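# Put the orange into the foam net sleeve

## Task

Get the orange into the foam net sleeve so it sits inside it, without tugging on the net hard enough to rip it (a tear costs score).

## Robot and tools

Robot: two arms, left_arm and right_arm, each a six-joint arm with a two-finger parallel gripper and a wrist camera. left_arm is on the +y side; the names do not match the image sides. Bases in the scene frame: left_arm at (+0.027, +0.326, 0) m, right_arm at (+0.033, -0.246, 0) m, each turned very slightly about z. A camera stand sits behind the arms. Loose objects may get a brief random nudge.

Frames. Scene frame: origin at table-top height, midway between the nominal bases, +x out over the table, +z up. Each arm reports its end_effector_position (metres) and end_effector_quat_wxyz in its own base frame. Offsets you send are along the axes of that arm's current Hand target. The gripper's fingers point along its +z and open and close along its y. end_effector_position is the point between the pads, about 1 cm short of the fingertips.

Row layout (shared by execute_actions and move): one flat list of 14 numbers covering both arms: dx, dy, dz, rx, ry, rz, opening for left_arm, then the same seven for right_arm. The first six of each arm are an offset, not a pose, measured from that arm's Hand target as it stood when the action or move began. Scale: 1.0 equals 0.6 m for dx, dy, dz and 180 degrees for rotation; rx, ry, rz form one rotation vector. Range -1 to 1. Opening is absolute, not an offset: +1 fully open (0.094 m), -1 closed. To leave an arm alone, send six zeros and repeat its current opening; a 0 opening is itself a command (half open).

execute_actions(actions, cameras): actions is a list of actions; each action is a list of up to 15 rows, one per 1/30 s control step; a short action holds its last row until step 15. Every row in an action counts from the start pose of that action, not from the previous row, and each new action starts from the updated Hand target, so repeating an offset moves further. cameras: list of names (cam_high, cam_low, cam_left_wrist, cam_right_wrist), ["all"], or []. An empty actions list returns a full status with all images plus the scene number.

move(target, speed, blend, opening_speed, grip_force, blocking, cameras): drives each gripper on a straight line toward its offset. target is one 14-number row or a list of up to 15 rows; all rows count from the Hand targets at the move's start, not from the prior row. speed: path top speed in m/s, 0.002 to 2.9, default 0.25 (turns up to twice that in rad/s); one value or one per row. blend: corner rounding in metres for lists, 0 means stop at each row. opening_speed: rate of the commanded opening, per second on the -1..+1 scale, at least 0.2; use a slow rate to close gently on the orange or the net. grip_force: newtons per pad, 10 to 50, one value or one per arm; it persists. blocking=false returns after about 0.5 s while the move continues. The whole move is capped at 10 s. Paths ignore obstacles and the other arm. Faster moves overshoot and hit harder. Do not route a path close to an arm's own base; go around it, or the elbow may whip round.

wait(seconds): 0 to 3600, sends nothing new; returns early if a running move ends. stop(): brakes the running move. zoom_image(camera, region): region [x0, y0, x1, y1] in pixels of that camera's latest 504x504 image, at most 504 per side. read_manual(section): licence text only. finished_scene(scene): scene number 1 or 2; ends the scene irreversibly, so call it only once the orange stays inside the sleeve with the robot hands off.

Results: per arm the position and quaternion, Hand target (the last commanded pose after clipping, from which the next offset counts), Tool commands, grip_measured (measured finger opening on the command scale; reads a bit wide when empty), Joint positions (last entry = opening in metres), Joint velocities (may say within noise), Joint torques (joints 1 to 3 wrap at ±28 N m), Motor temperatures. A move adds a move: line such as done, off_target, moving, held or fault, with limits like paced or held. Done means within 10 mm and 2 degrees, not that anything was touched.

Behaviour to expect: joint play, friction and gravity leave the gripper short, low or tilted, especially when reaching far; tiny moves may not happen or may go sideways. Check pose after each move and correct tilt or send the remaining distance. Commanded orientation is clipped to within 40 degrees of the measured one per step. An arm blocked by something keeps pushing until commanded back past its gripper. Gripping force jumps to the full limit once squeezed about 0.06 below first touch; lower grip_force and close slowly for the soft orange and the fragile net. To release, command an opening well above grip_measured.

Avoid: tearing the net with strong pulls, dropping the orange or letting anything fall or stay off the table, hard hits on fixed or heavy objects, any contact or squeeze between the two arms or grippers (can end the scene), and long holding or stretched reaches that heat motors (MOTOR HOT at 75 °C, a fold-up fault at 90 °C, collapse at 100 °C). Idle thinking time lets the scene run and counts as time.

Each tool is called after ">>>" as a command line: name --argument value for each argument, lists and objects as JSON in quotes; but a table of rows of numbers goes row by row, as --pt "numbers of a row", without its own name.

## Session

>>> execute_actions --actions '[]'

>>> zoom_image --camera "cam_low" --region '[250, 240, 370, 360]'

>>> zoom_image --camera "cam_high" --region '[260, 220, 380, 340]'

Scene clock: 0.00 s.
left_arm: end_effector_position=(+0.3723, -0.3107, +0.3082) grip_measured=-0.989 end_effector_quat_wxyz=(+0.712, +0.636, +0.294, -0.050) | right_arm: end_effector_position=(+0.3482, +0.1509, +0.3052) grip_measured=-0.984 end_effector_quat_wxyz=(+0.308, -0.108, +0.698, +0.637)
Joint positions: left_arm=[-0.445 1.605 1.066 0.564 0.763 1.051 0.001] | right_arm=[-0.052 1.425 0.9 0.535 -1.325 0.977 0.001]
Joint velocities: within noise
Joint torques (N m): no reading
Motor temperatures (°C): left_arm=[26 33 36 33 29 28 29] | right_arm=[27 33 30 31 28 26 25]
Heat: left arm: 36 °C; right arm: 33 °C.
Hand target: left_arm +0.3727, -0.3069, +0.3264; +0.724, +0.629, +0.281, -0.037 | right_arm +0.3484, +0.1487, +0.3128; +0.318, -0.113, +0.695, +0.635
Tool commands: left_gripper/opening=-1.0 right_gripper/opening=-1.0

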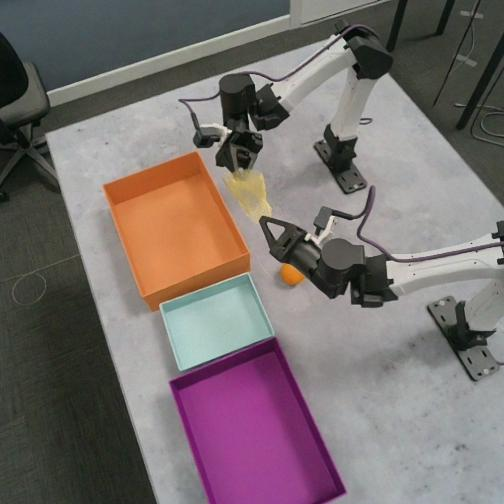

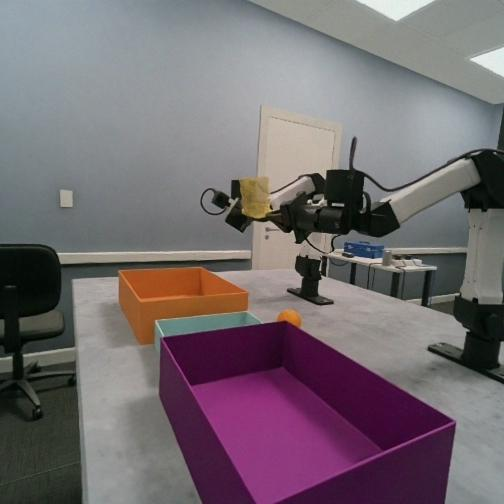

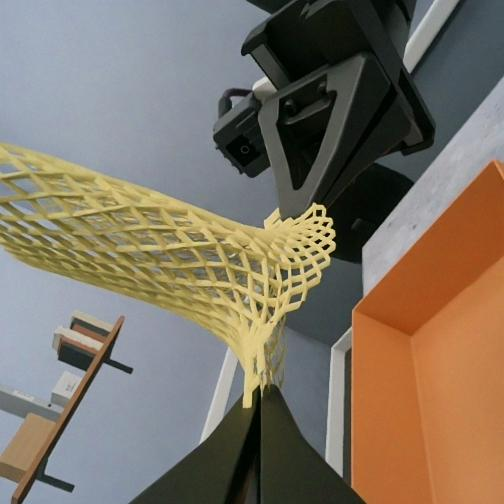

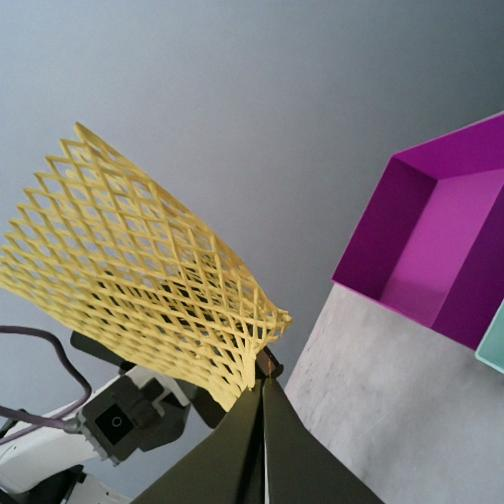

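Scaled by 4.200 from the camera's image (finer frame: 720x720).

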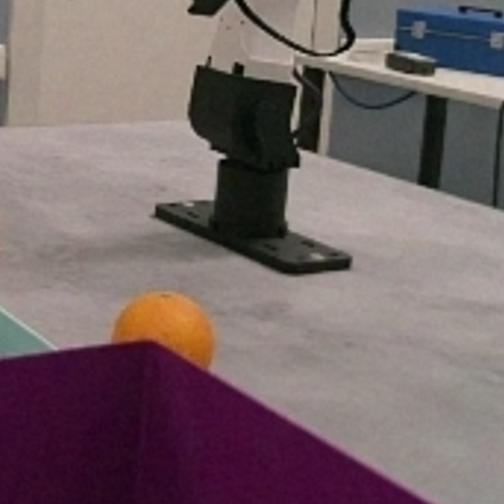

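Scaled by 4.200 from the camera's image (finer frame: 720x720).

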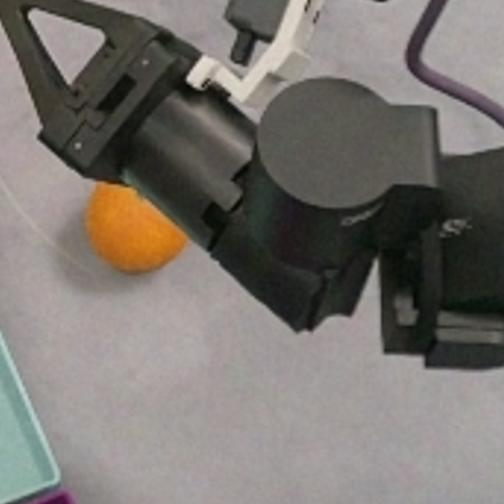

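>>> move --target '[0.1253,-0.234,-0.3602,0,0,0,-1,0.3345,-0.1112,0.2755,0,0,0,-1]' --speed 0.09 --cameras '["all"]'

>>> zoom_image --camera "cam_high" --region '[240, 190, 360, 310]'

Scene clock: 42.50 s.
left_arm: end_effector_position=(+0.3012, -0.1162, +0.1546) grip_measured=-0.989 end_effector_quat_wxyz=(+0.714, +0.638, +0.286, -0.042) | right_arm: end_effector_position=(+0.2750, +0.3461, +0.1408) grip_measured=-0.984 end_effector_quat_wxyz=(+0.303, -0.122, +0.701, +0.634)
Joint positions: left_arm=[0.192 1.763 0.361 1.532 1.399 0.963 0.001] | right_arm=[0.664 1.863 0.546 1.302 -0.633 0.942 0.001]
Joint torques (N m): left_arm=[0.76 -3.55 3.12 1.34 -0.03 -0.2] | right_arm=[0.4 -4.86 3.56 2.2 0.31 0.09]
Motor temperatures (°C): left_arm=[26 38 40 37 28 28 29] | right_arm=[27 35 33 36 28 26 26]
Heat: left arm: 40 °C; right arm: 36 °C.
Hand target: left_arm +0.3007, -0.1120, +0.1563; +0.724, +0.629, +0.281, -0.037 | right_arm +0.2804, +0.3448, +0.1425; +0.318, -0.112, +0.695, +0.635
Off the commanded pose: left_arm 0.005 m, 2 deg | right_arm 0.006 m, 2 deg.
joint sent to its limit (left arm) — joint 4 (wrist pitch), upper limit. The joint targets still meet the commanded pose.
move: done

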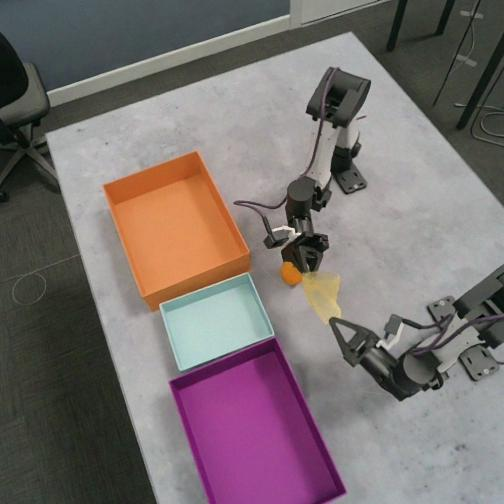

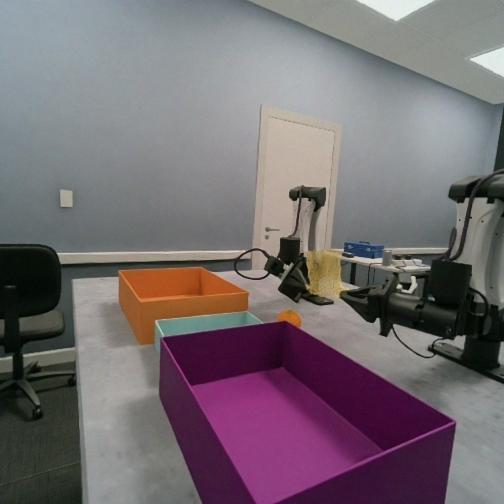

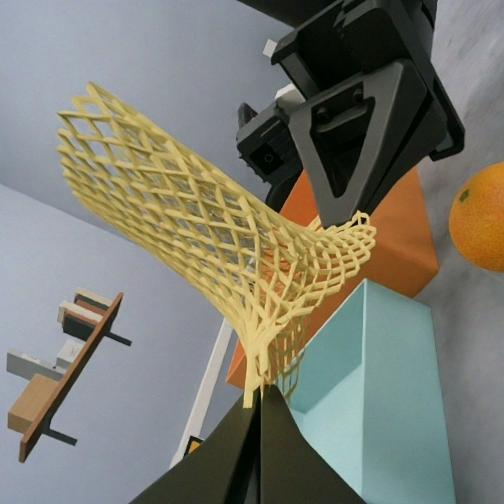

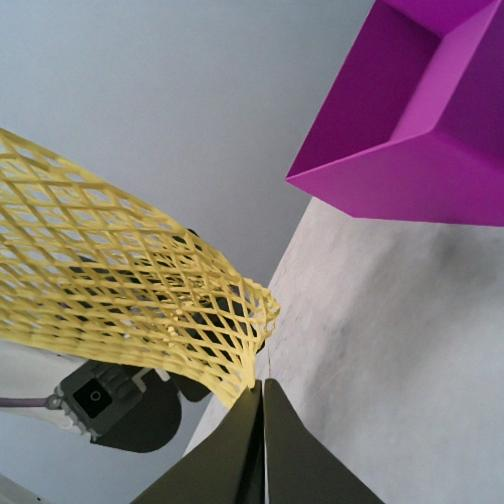

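Scaled by 4.200 from the camera's image (finer frame: 720x720).

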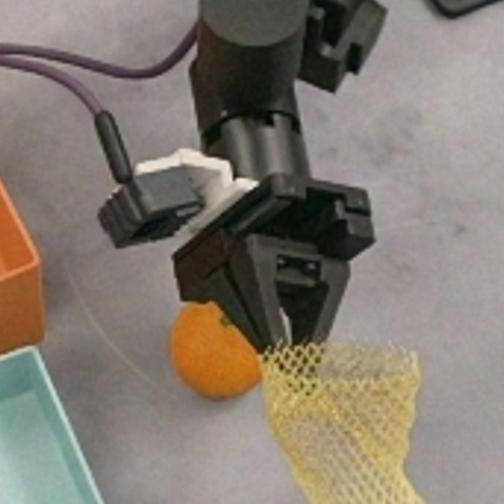

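>>> move --target '[-0.0092,-0.1182,0.1823,0.074,0.038,0,-1,-0.0097,-0.0975,-0.1863,0.067,0.049,0,-1]' --speed 0.08 --cameras '["all"]'

>>> zoom_image --camera "cam_high" --region '[240, 200, 340, 300]'

>>> zoom_image --camera "cam_low" --region '[230, 230, 350, 350]'

Scene clock: 75.17 s.
left_arm: end_effector_position=(+0.2962, -0.2297, +0.0919) grip_measured=-0.989 end_effector_quat_wxyz=(+0.624, +0.709, +0.324, -0.051) | right_arm: end_effector_position=(+0.2798, +0.2321, +0.0914) grip_measured=-0.984 end_effector_quat_wxyz=(+0.268, -0.130, +0.779, +0.551)
Joint positions: left_arm=[-0.285 1.706 0.407 0.943 0.907 1.346 0.001] | right_arm=[0.295 1.636 0.405 0.795 -0.942 0.592 0.001]
Joint torques (N m): left_arm=[-0.31 -5.48 7.04 1.04 -0.04 0.14] | right_arm=[-1.63 -7.2 4.38 1.19 -0.19 -0.07]
Heat: left arm: 38 °C; right arm: 40 °C.
Hand target: left_arm +0.3067, -0.2302, +0.1012; +0.628, +0.710, +0.317, -0.032 | right_arm +0.2842, +0.2268, +0.0976; +0.274, -0.127, +0.780, +0.548
Off the commanded pose: left_arm 0.014 m, 2 deg | right_arm 0.009 m, 1 deg.
move: off_target (left_arm)

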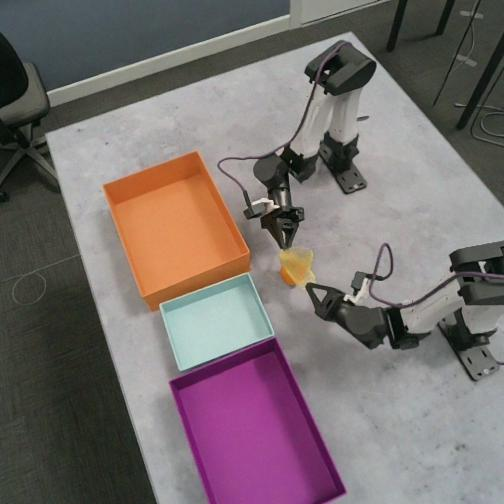

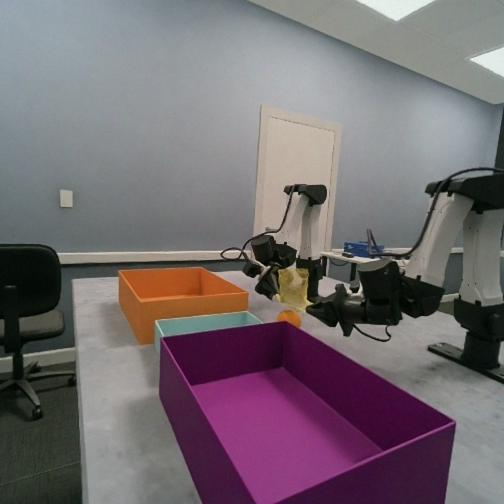

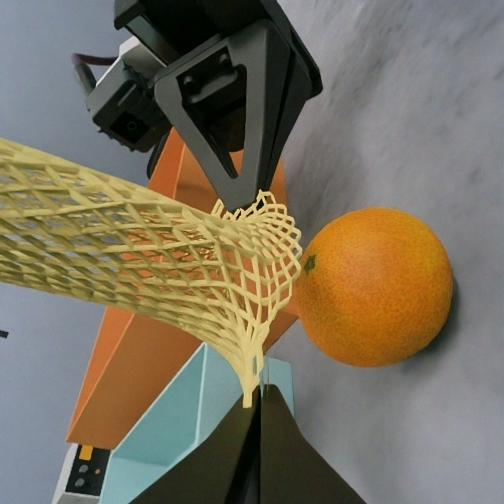

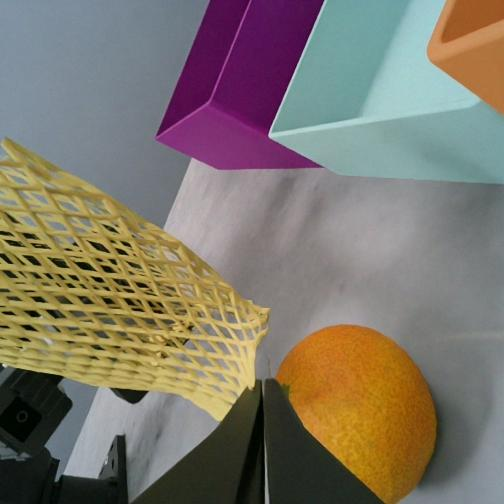

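Scaled by 5.040 from the camera's image (finer frame: 720x720).

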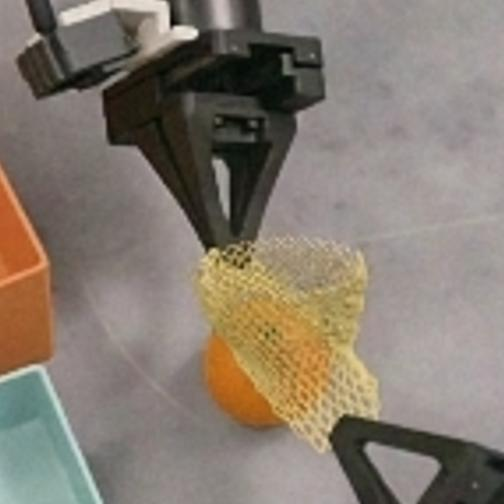

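Scaled by 4.200 from the camera's image (finer frame: 720x720).

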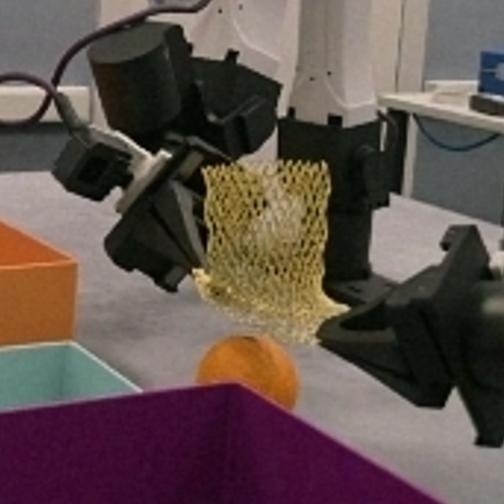

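>>> move --target '[0.0243,-0.026,0.0363,0.081,0.026,-0.076,-1,0.0075,-0.0495,-0.0068,0.053,0.062,0.077,-1]' --speed 0.06 --cameras '["all"]'

>>> zoom_image --camera "cam_high" --region '[240, 200, 340, 300]'

>>> zoom_image --camera "cam_low" --region '[230, 230, 350, 350]'

Scene clock: 94.57 s.
left_arm: end_effector_position=(+0.3074, -0.2443, +0.0692) grip_measured=-0.989 end_effector_quat_wxyz=(+0.510, +0.738, +0.420, -0.135) | right_arm: end_effector_position=(+0.2842, +0.2180, +0.0717) grip_measured=-0.984 end_effector_quat_wxyz=(+0.136, -0.071, +0.850, +0.504)
Joint positions: left_arm=[-0.336 1.691 0.654 0.314 0.837 1.373 0.001] | right_arm=[0.25 1.612 0.636 0.089 -0.943 0.443 0.001]
Joint torques (N m): left_arm=[-0.23 -5.35 8.4 0.83 0.04 0.15] | right_arm=[-1.47 -4.55 7.05 0.88 -0.17 -0.02]
Heat: left arm: 40 °C; right arm: 37 °C.
Hand target: left_arm +0.3184, -0.2439, +0.0766; +0.512, +0.741, +0.418, -0.117 | right_arm +0.2941, +0.2126, +0.0728; +0.139, -0.061, +0.855, +0.495
Off the commanded pose: left_arm 0.013 m, 2 deg | right_arm 0.011 m, 2 deg.
move: off_target (left_arm, right_arm)

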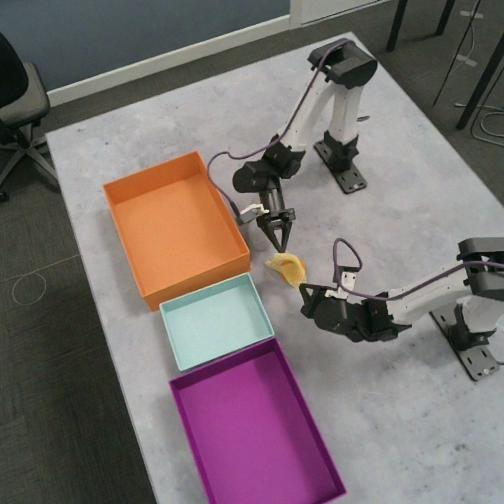

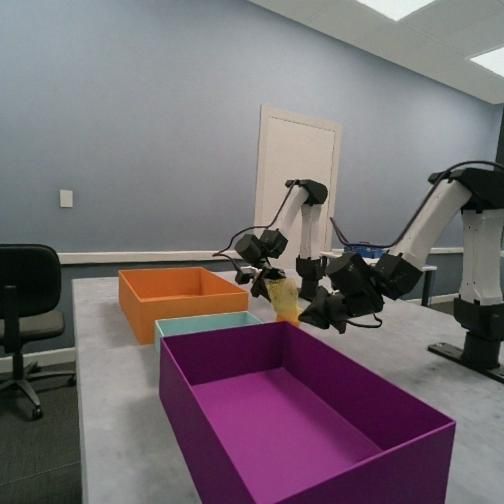

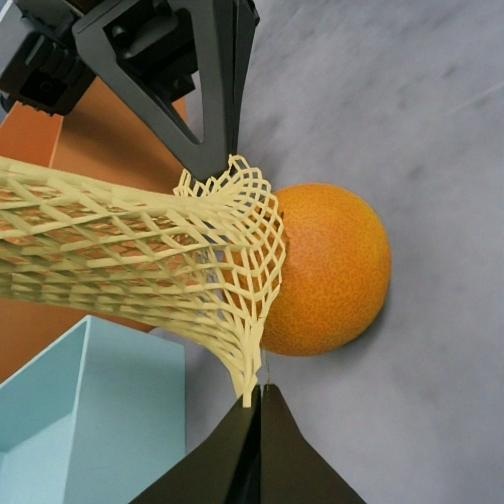

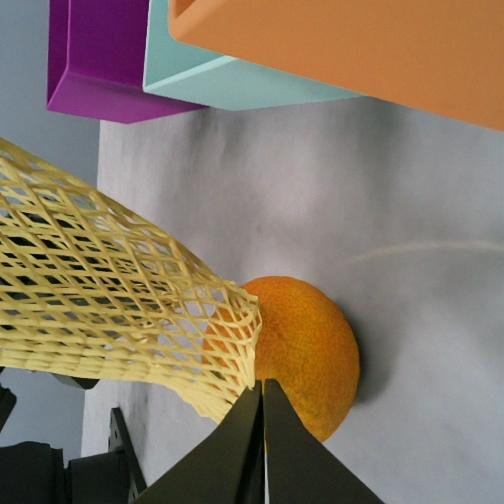

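Scaled by 5.040 from the camera's image (finer frame: 720x720).

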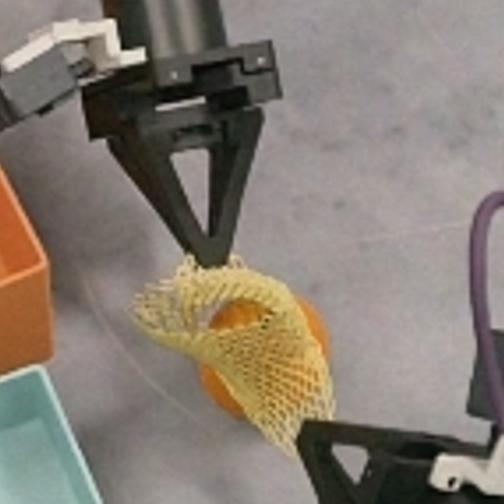

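Scaled by 4.200 from the camera's image (finer frame: 720x720).

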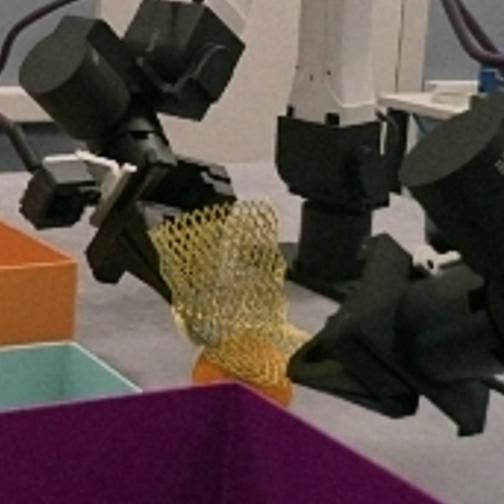

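>>> move --pt "-0.0135 -0.0025 -0.0072 -0.043 0.011 0.077 -1 0.0082 0.0113 -0.0063 -0.001 -0.043 -0.078 -1" --pt "0.0122 -0.026 0.0105 -0.025 0.03 0.077 -1 0.0199 -0.0209 0.0117 0.026 -0.034 -0.078 -1" --speed 0.06 --blend 0.004 --cameras '["all"]'

>>> zoom_image --camera "cam_high" --region '[240, 200, 340, 300]'

>>> zoom_image --camera "cam_low" --region '[230, 230, 350, 350]'

Scene clock: 113.93 s.
left_arm: end_effector_position=(+0.3077, -0.2470, +0.0622) grip_measured=-0.989 end_effector_quat_wxyz=(+0.535, +0.768, +0.351, -0.019) | right_arm: end_effector_position=(+0.2826, +0.2168, +0.0630) grip_measured=-0.984 end_effector_quat_wxyz=(+0.235, -0.138, +0.845, +0.460)
Joint positions: left_arm=[-0.39 1.685 0.54 0.555 0.696 1.511 0.001] | right_arm=[0.29 1.563 0.512 0.299 -0.817 0.338 0.001]
Joint torques (N m): left_arm=[-0.17 -4.07 5.27 1.27 -0.1 0.15] | right_arm=[0.38 -3.75 3.67 1.66 0.14 -0.06]
Heat: left arm: 41 °C; right arm: 36 °C.
Hand target: left_arm +0.3130, -0.2436, +0.0591; +0.530, +0.771, +0.354, -0.003 | right_arm +0.2870, +0.2127, +0.0555; +0.246, -0.133, +0.852, +0.442
Off the commanded pose: left_arm 0.007 m, 2 deg | right_arm 0.010 m, 3 deg.
move: off_target (right_arm)

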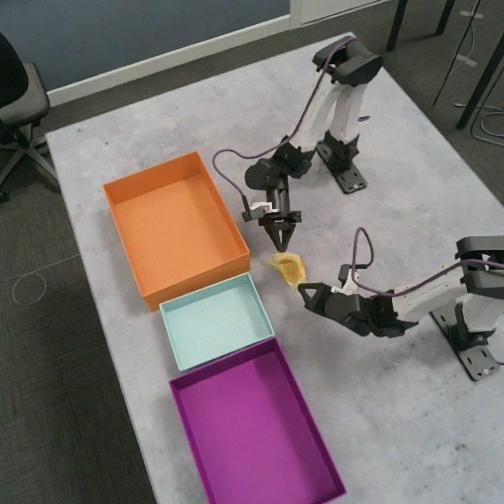

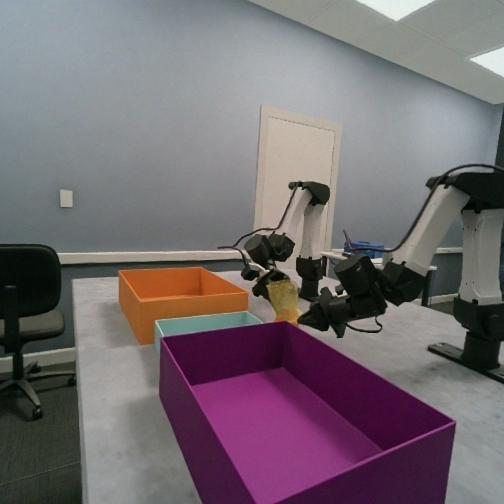

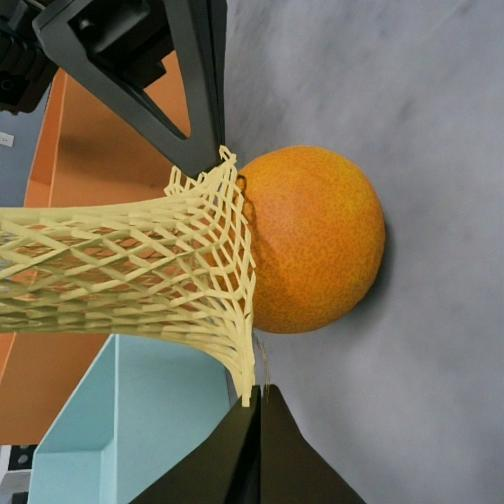

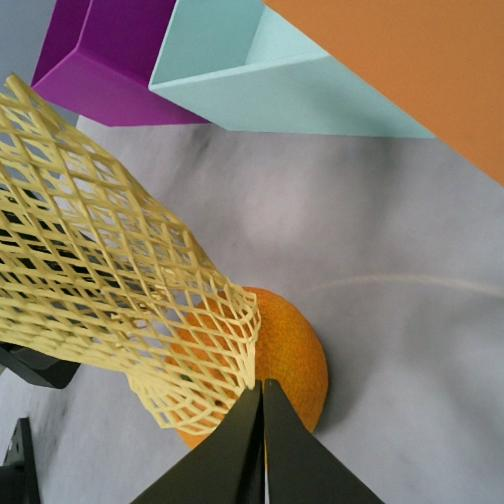

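Scaled by 5.040 from the camera's image (finer frame: 720x720).

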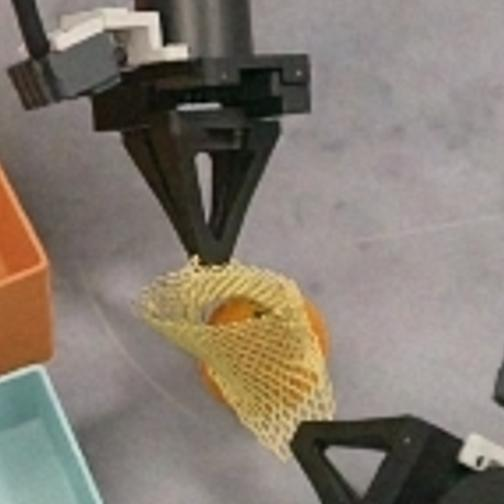

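Scaled by 4.200 from the camera's image (finer frame: 720x720).

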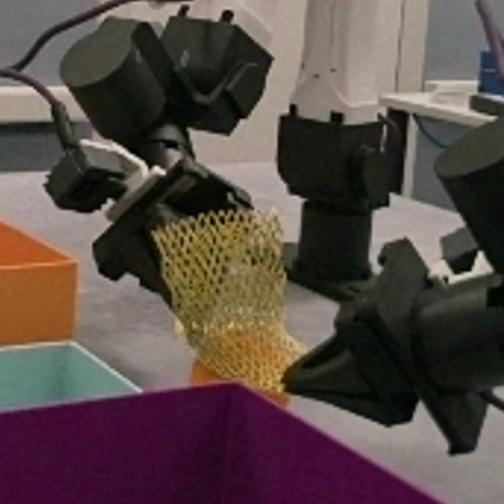

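>>> move --pt "-0.0282 0.0012 -0.0177 -0.043 0.015 0.069 -1 0.0087 0.031 -0.0197 0.001 -0.045 -0.07 -1" --pt "-0.0158 -0.0303 -0.0032 -0.043 0.015 0.069 -1 0.0298 0.0075 -0.0043 0.001 -0.045 -0.07 -1" --speed 0.06 --blend 0.003 --cameras '["all"]'

>>> zoom_image --camera "cam_high" --region '[240, 200, 340, 300]'

>>> zoom_image --camera "cam_low" --region '[230, 230, 350, 350]'

NO LINK: the link to the robot was lost, through no command of yours. Nothing of this call was sent. You have no control until a result says that control is back. Your reply's later calls are not run. To wait, call execute_actions with no actions. The wait itself costs no score and uses none of the scene's actions.

NO LINK: the link to the robot is lost, so no picture can be shown. You have no control until a result says that control is back. To wait, call execute_actions with no actions.

NO LINK: the link to the robot is lost, so no picture can be shown. You have no control until a result says that control is back. To wait, call execute_actions with no actions.

>>> execute_actions --actions '[]'

NO LINK, STILL. Call execute_actions again with no actions.

>>> execute_actions --actions '[]'

Scene clock: 149.47 s.
left_arm: end_effector_position=(+0.3076, -0.2471, +0.0623) grip_measured=-0.989 end_effector_quat_wxyz=(+0.535, +0.768, +0.351, -0.019) | right_arm: end_effector_position=(+0.2824, +0.2170, +0.0631) grip_measured=-0.984 end_effector_quat_wxyz=(+0.235, -0.138, +0.845, +0.460)
Joint positions: left_arm=[-0.39 1.685 0.54 0.555 0.697 1.511 0.001] | right_arm=[0.29 1.563 0.512 0.299 -0.819 0.338 0.001]
Joint velocities: within noise
Joint torques (N m): left_arm=[-0.17 -5 5.52 1.26 0.21 -0.02] | right_arm=[-0.03 -5.15 4.6 1.51 -0.23 0.02]
Motor temperatures (°C): left_arm=[25 41 39 39 28 28 29] | right_arm=[27 36 33 35 28 26 26]
Heat: left arm: 41 °C; right arm: 36 °C.
Hand target: left_arm +0.3108, -0.2462, +0.0661; +0.539, +0.766, +0.350, -0.014 | right_arm +0.2852, +0.2161, +0.0663; +0.241, -0.138, +0.844, +0.460
Tool commands: left_gripper/opening=-1.0 right_gripper/opening=-1.0
CONTROL IS BACK. The link is back. The arms hold where they stopped. Where a move or wait says "fault", it means the lost link, not a fault of the arm. Commands run again from your next reply on.

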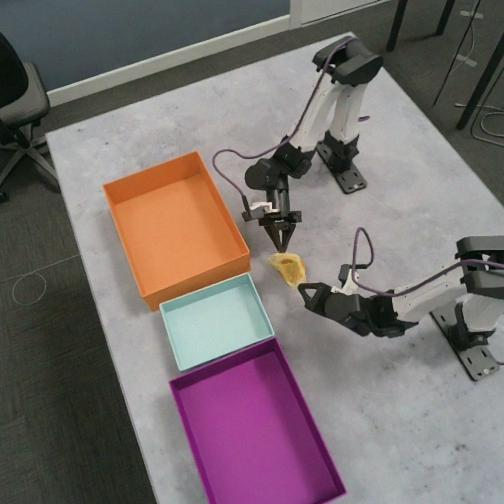

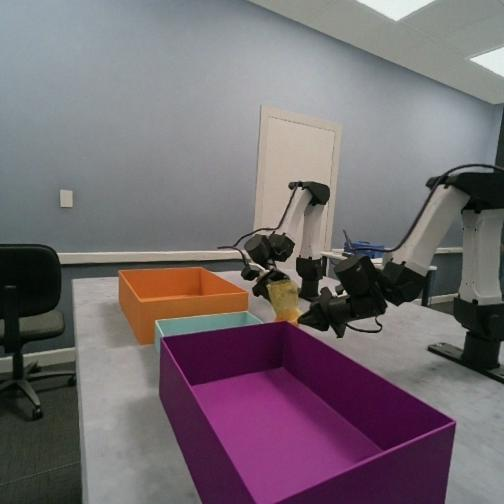

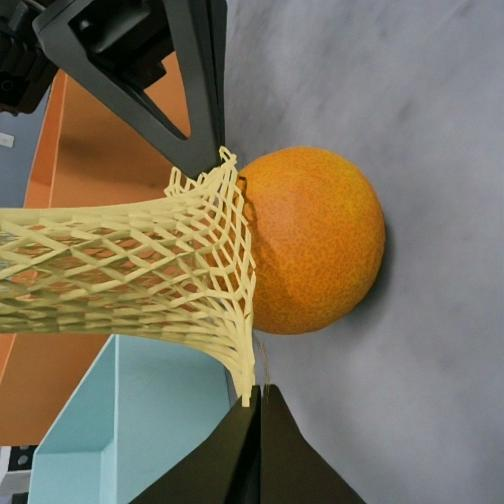

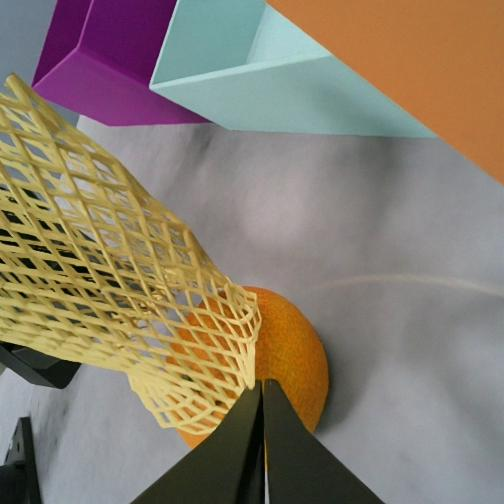

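>>> move --pt "-0.0233 -0.0083 -0.0127 -0.043 0.015 0.069 -1 0.0175 0.0192 -0.0118 0.001 -0.045 -0.07 -1" --pt "-0.0118 -0.0383 0.001 -0.043 0.015 0.069 -1 0.0387 -0.0043 0.0035 0.001 -0.045 -0.07 -1" --speed 0.06 --blend 0.003 --cameras '["all"]'

>>> zoom_image --camera "cam_high" --region '[240, 200, 340, 300]'

>>> zoom_image --camera "cam_low" --region '[230, 230, 350, 350]'

Scene clock: 160.83 s.
left_arm: end_effector_position=(+0.2902, -0.2497, +0.0509) grip_measured=-0.989 end_effector_quat_wxyz=(+0.580, +0.763, +0.278, +0.069) | right_arm: end_effector_position=(+0.2626, +0.2196, +0.0551) grip_measured=-0.984 end_effector_quat_wxyz=(+0.335, -0.204, +0.801, +0.451)
Joint positions: left_arm=[-0.443 1.8 0.357 1.04 0.62 1.582 0.001] | right_arm=[0.335 1.596 0.293 0.766 -0.77 0.289 0.001]
Joint torques (N m): left_arm=[-0.25 -3.74 2.97 1.62 -0.12 0.1] | right_arm=[0.46 -3.03 2.65 2.01 0.21 0.02]
Heat: left arm: 41 °C; right arm: 36 °C.
Hand target: left_arm +0.2930, -0.2464, +0.0499; +0.579, +0.762, +0.278, +0.086 | right_arm +0.2674, +0.2162, +0.0511; +0.349, -0.197, +0.805, +0.438
Off the commanded pose: left_arm 0.004 m, 2 deg | right_arm 0.007 m, 2 deg.
CONTROL IS BACK, as an earlier result said. Commands run again.
move: done

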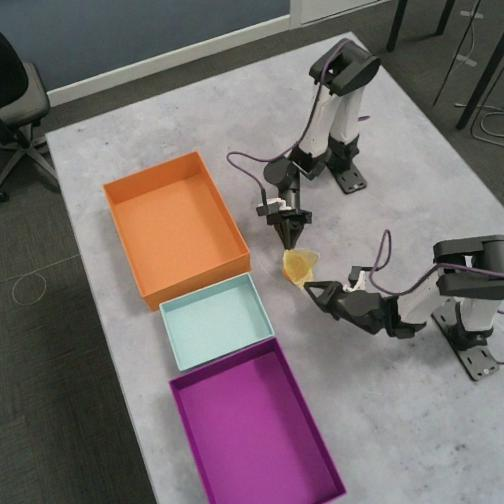

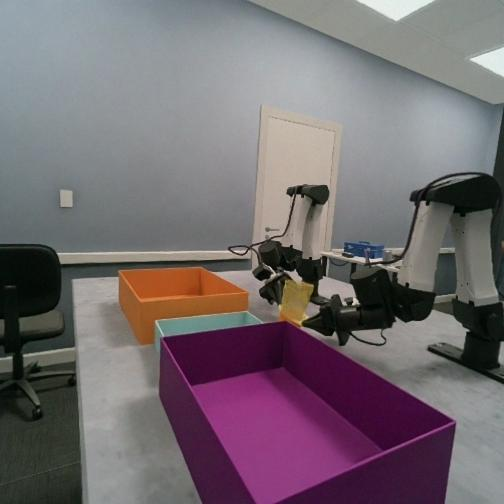

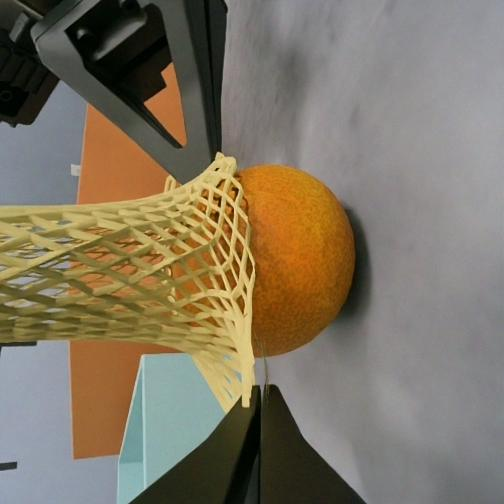

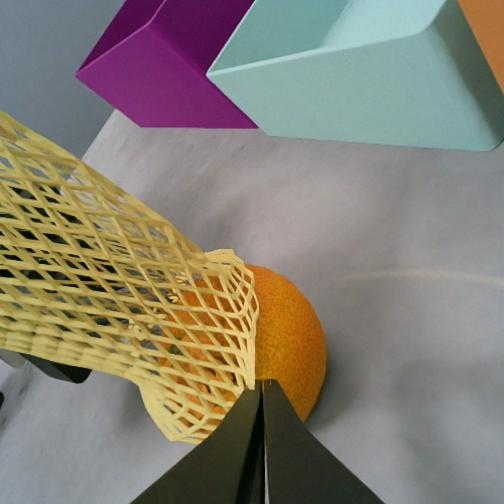

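Scaled by 5.040 from the camera's image (finer frame: 720x720).

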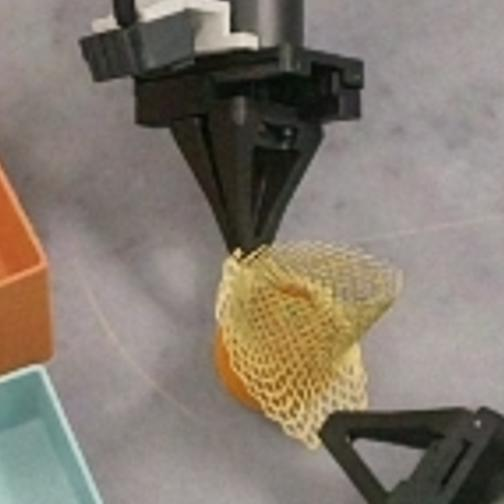

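Scaled by 4.200 from the camera's image (finer frame: 720x720).

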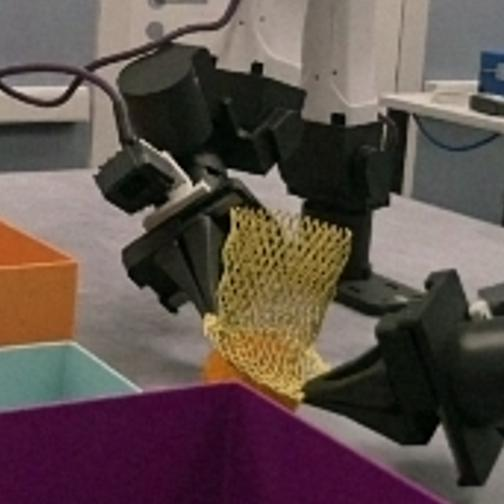

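>>> move --target '[0.0173,-0.035,0.0177,0.098,0.01,-0.037,-1,0.0232,-0.0308,0.0188,0.034,0.065,0.038,-1]' --speed 0.05 --cameras '["all"]'

>>> zoom_image --camera "cam_high" --region '[240, 200, 340, 300]'

>>> zoom_image --camera "cam_low" --region '[230, 230, 350, 350]'

Scene clock: 174.70 s.
left_arm: end_effector_position=(+0.2944, -0.2500, +0.0229) grip_measured=-0.989 end_effector_quat_wxyz=(+0.469, +0.817, +0.335, +0.008) | right_arm: end_effector_position=(+0.2690, +0.2210, +0.0360) grip_measured=-0.984 end_effector_quat_wxyz=(+0.260, -0.187, +0.851, +0.417)
Joint positions: left_arm=[-0.46 1.731 0.545 0.46 0.565 1.643 0.001] | right_arm=[0.353 1.596 0.437 0.403 -0.717 0.242 0.001]
Joint torques (N m): left_arm=[-0.25 -6.32 6.63 0.65 -0.14 0.16] | right_arm=[0.39 -3.96 5.63 0.82 0.22 -0.02]
Heat: left arm: 40 °C; right arm: 37 °C.
Hand target: left_arm +0.2996, -0.2462, +0.0251; +0.455, +0.823, +0.341, +0.020 | right_arm +0.2738, +0.2155, +0.0262; +0.248, -0.173, +0.869, +0.392
Off the commanded pose: left_arm 0.007 m, 2 deg | right_arm 0.012 m, 4 deg.
move: off_target (right_arm)

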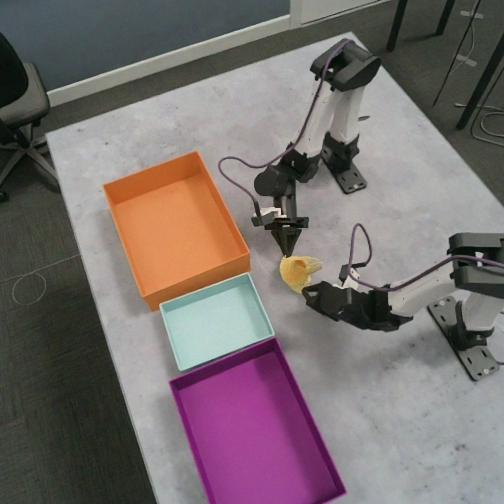

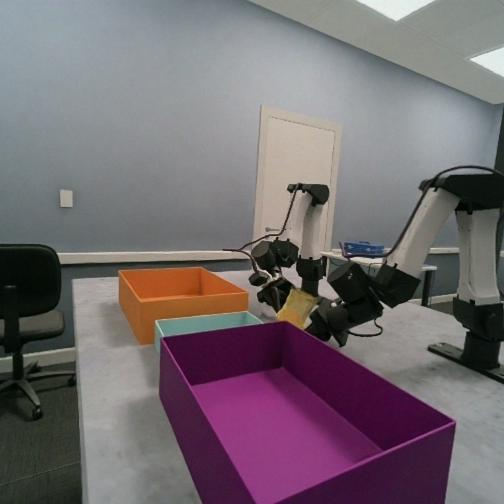

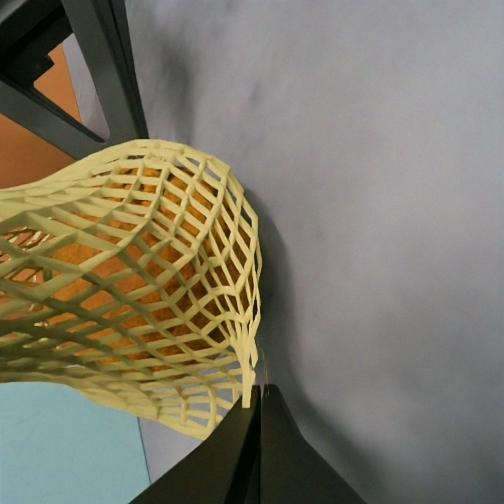

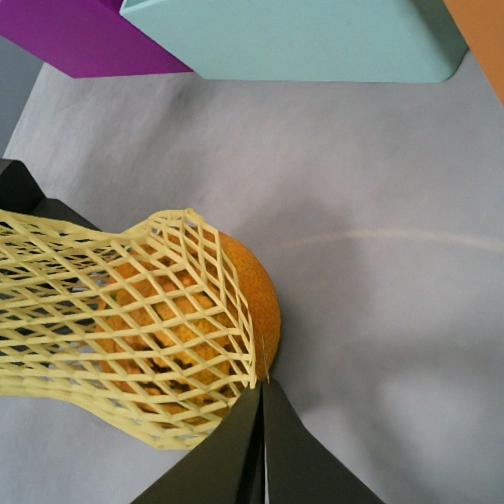

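Scaled by 5.040 from the camera's image (finer frame: 720x720).

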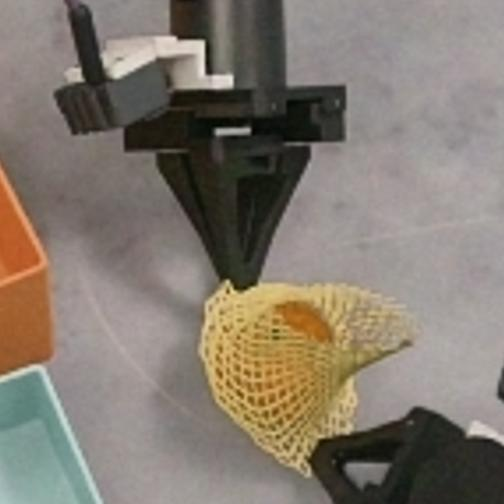

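Scaled by 4.200 from the camera's image (finer frame: 720x720).

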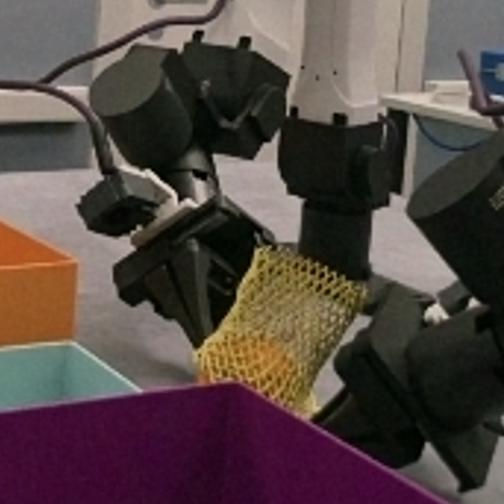

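>>> move --target '[0.0153,-0.0057,0.0137,0.031,-0.018,-0.042,-1,0.0063,-0.0245,0.0185,-0.006,0.032,0.044,-1]' --speed 0.05 --cameras '["all"]'

>>> zoom_image --camera "cam_high" --region '[240, 200, 340, 300]'

Scene clock: 187.23 s.
left_arm: end_effector_position=(+0.3026, -0.2508, +0.0186) grip_measured=-0.989 end_effector_quat_wxyz=(+0.438, +0.823, +0.360, -0.041) | right_arm: end_effector_position=(+0.2799, +0.2222, +0.0191) grip_measured=-0.985 end_effector_quat_wxyz=(+0.199, -0.158, +0.872, +0.418)
Joint positions: left_arm=[-0.434 1.772 0.67 0.253 0.614 1.643 0.001] | right_arm=[0.335 1.705 0.554 0.264 -0.745 0.253 0.001]
Joint torques (N m): left_arm=[0.76 -4.37 7.23 0.61 0.22 -0.15] | right_arm=[-1.31 -3.56 5.56 0.66 -0.11 0.1]
Heat: left arm: 41 °C; right arm: 36 °C.
Hand target: left_arm +0.3076, -0.2457, +0.0151; +0.424, +0.820, +0.382, -0.049 | right_arm +0.2812, +0.2143, +0.0090; +0.175, -0.135, +0.886, +0.407
Off the commanded pose: left_arm 0.008 m, 3 deg | right_arm 0.013 m, 4 deg.
move: off_target (left_arm, right_arm)

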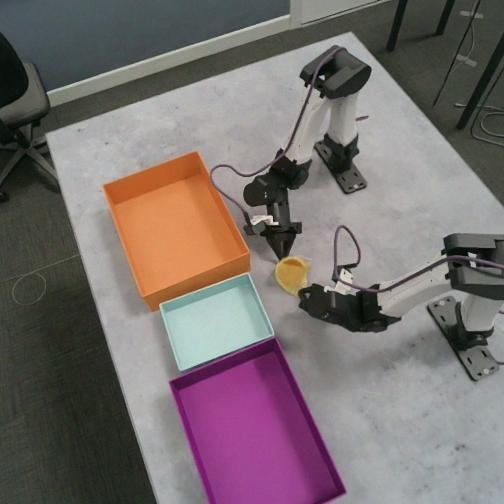

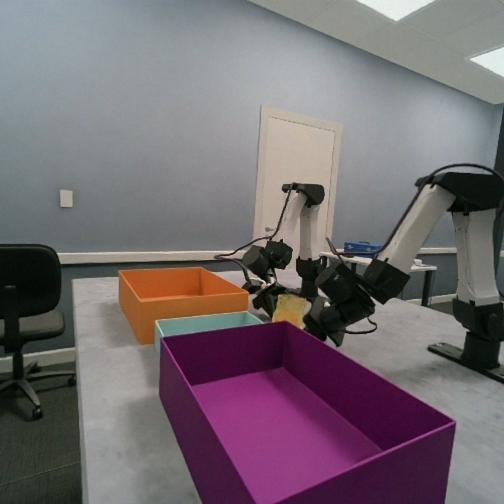

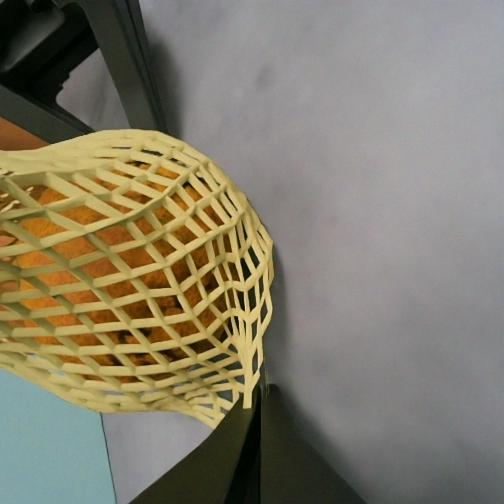

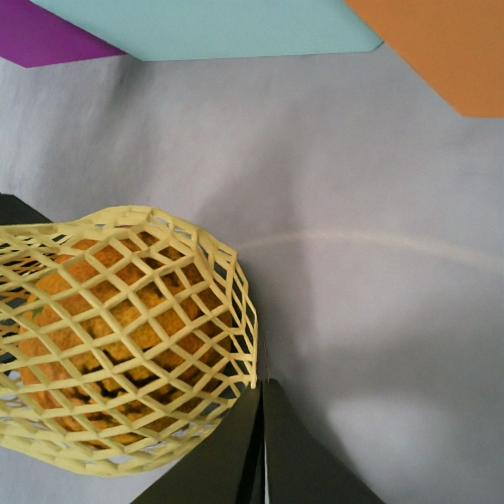

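Scaled by 5.040 from the camera's image (finer frame: 720x720).

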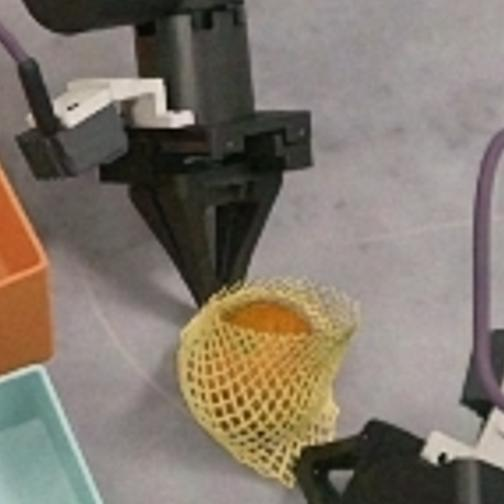

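Enclosed. Release.

>>> move --pt "0 0 -0.002 0 0 0 -0.75 0 0 -0.002 0 0 0 -0.75" --pt "0 0 -0.15 0 0 0 -0.75 0 0 -0.15 0 0 0 -0.75" --speed 0.07 --opening_speed 0.3 --cameras '["all"]'

>>> zoom_image --camera "cam_high" --region '[240, 200, 340, 300]'

Scene clock: 197.20 s.
left_arm: end_effector_position=(+0.2850, -0.1775, +0.0596) grip_measured=-0.752 end_effector_quat_wxyz=(+0.412, +0.818, +0.397, -0.055) | right_arm: end_effector_position=(+0.2575, +0.1434, +0.0482) grip_measured=-0.752 end_effector_quat_wxyz=(+0.164, -0.126, +0.894, +0.398)
Joint positions: left_arm=[-0.212 1.502 0.675 -0.214 0.711 1.825 0.012] | right_arm=[0.055 1.477 0.604 -0.343 -0.834 -0.067 0.012]
Joint torques (N m): left_arm=[0.28 -5.93 6.94 0.66 0.57 0.17] | right_arm=[-0.88 -5.71 7.02 0.56 -0.59 0.01]
Heat: left arm: 40 °C; right arm: 35 °C.
Hand target: left_arm +0.2858, -0.1797, +0.0723; +0.424, +0.820, +0.382, -0.050 | right_arm +0.2632, +0.1452, +0.0637; +0.175, -0.135, +0.886, +0.407
Off the commanded pose: left_arm 0.013 m, 2 deg | right_arm 0.017 m, 2 deg.
move: off_target (left_arm, right_arm)

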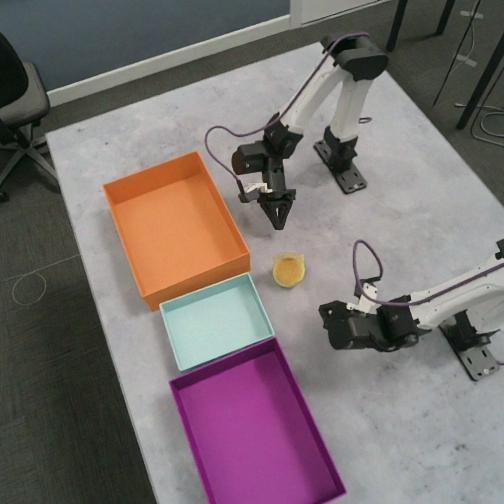

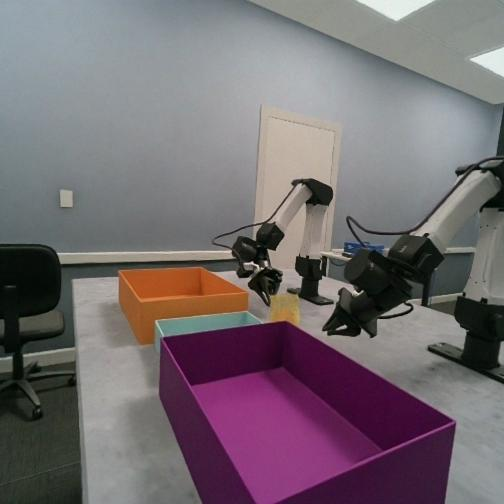

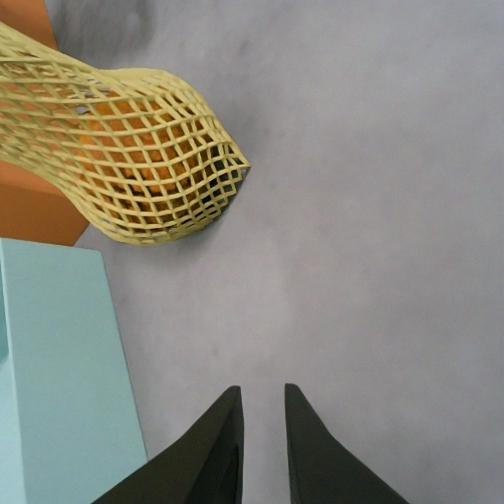

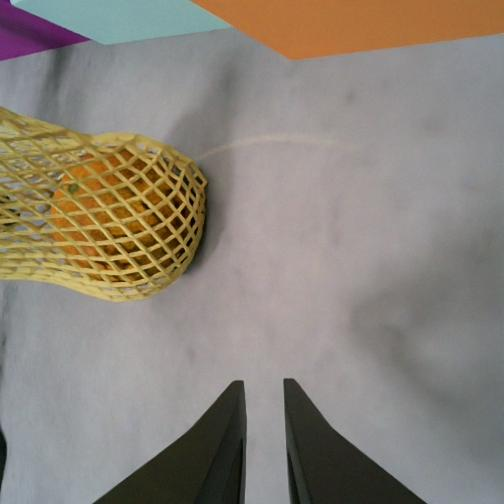

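Scaled by 5.040 from the camera's image (finer frame: 720x720).

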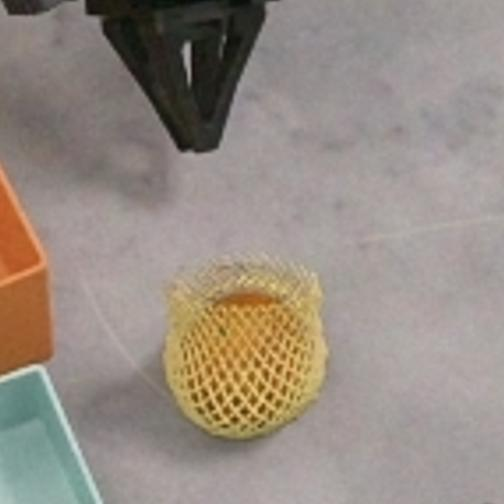

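>>> finished_scene --scene 2

The scene is finished: the task was done.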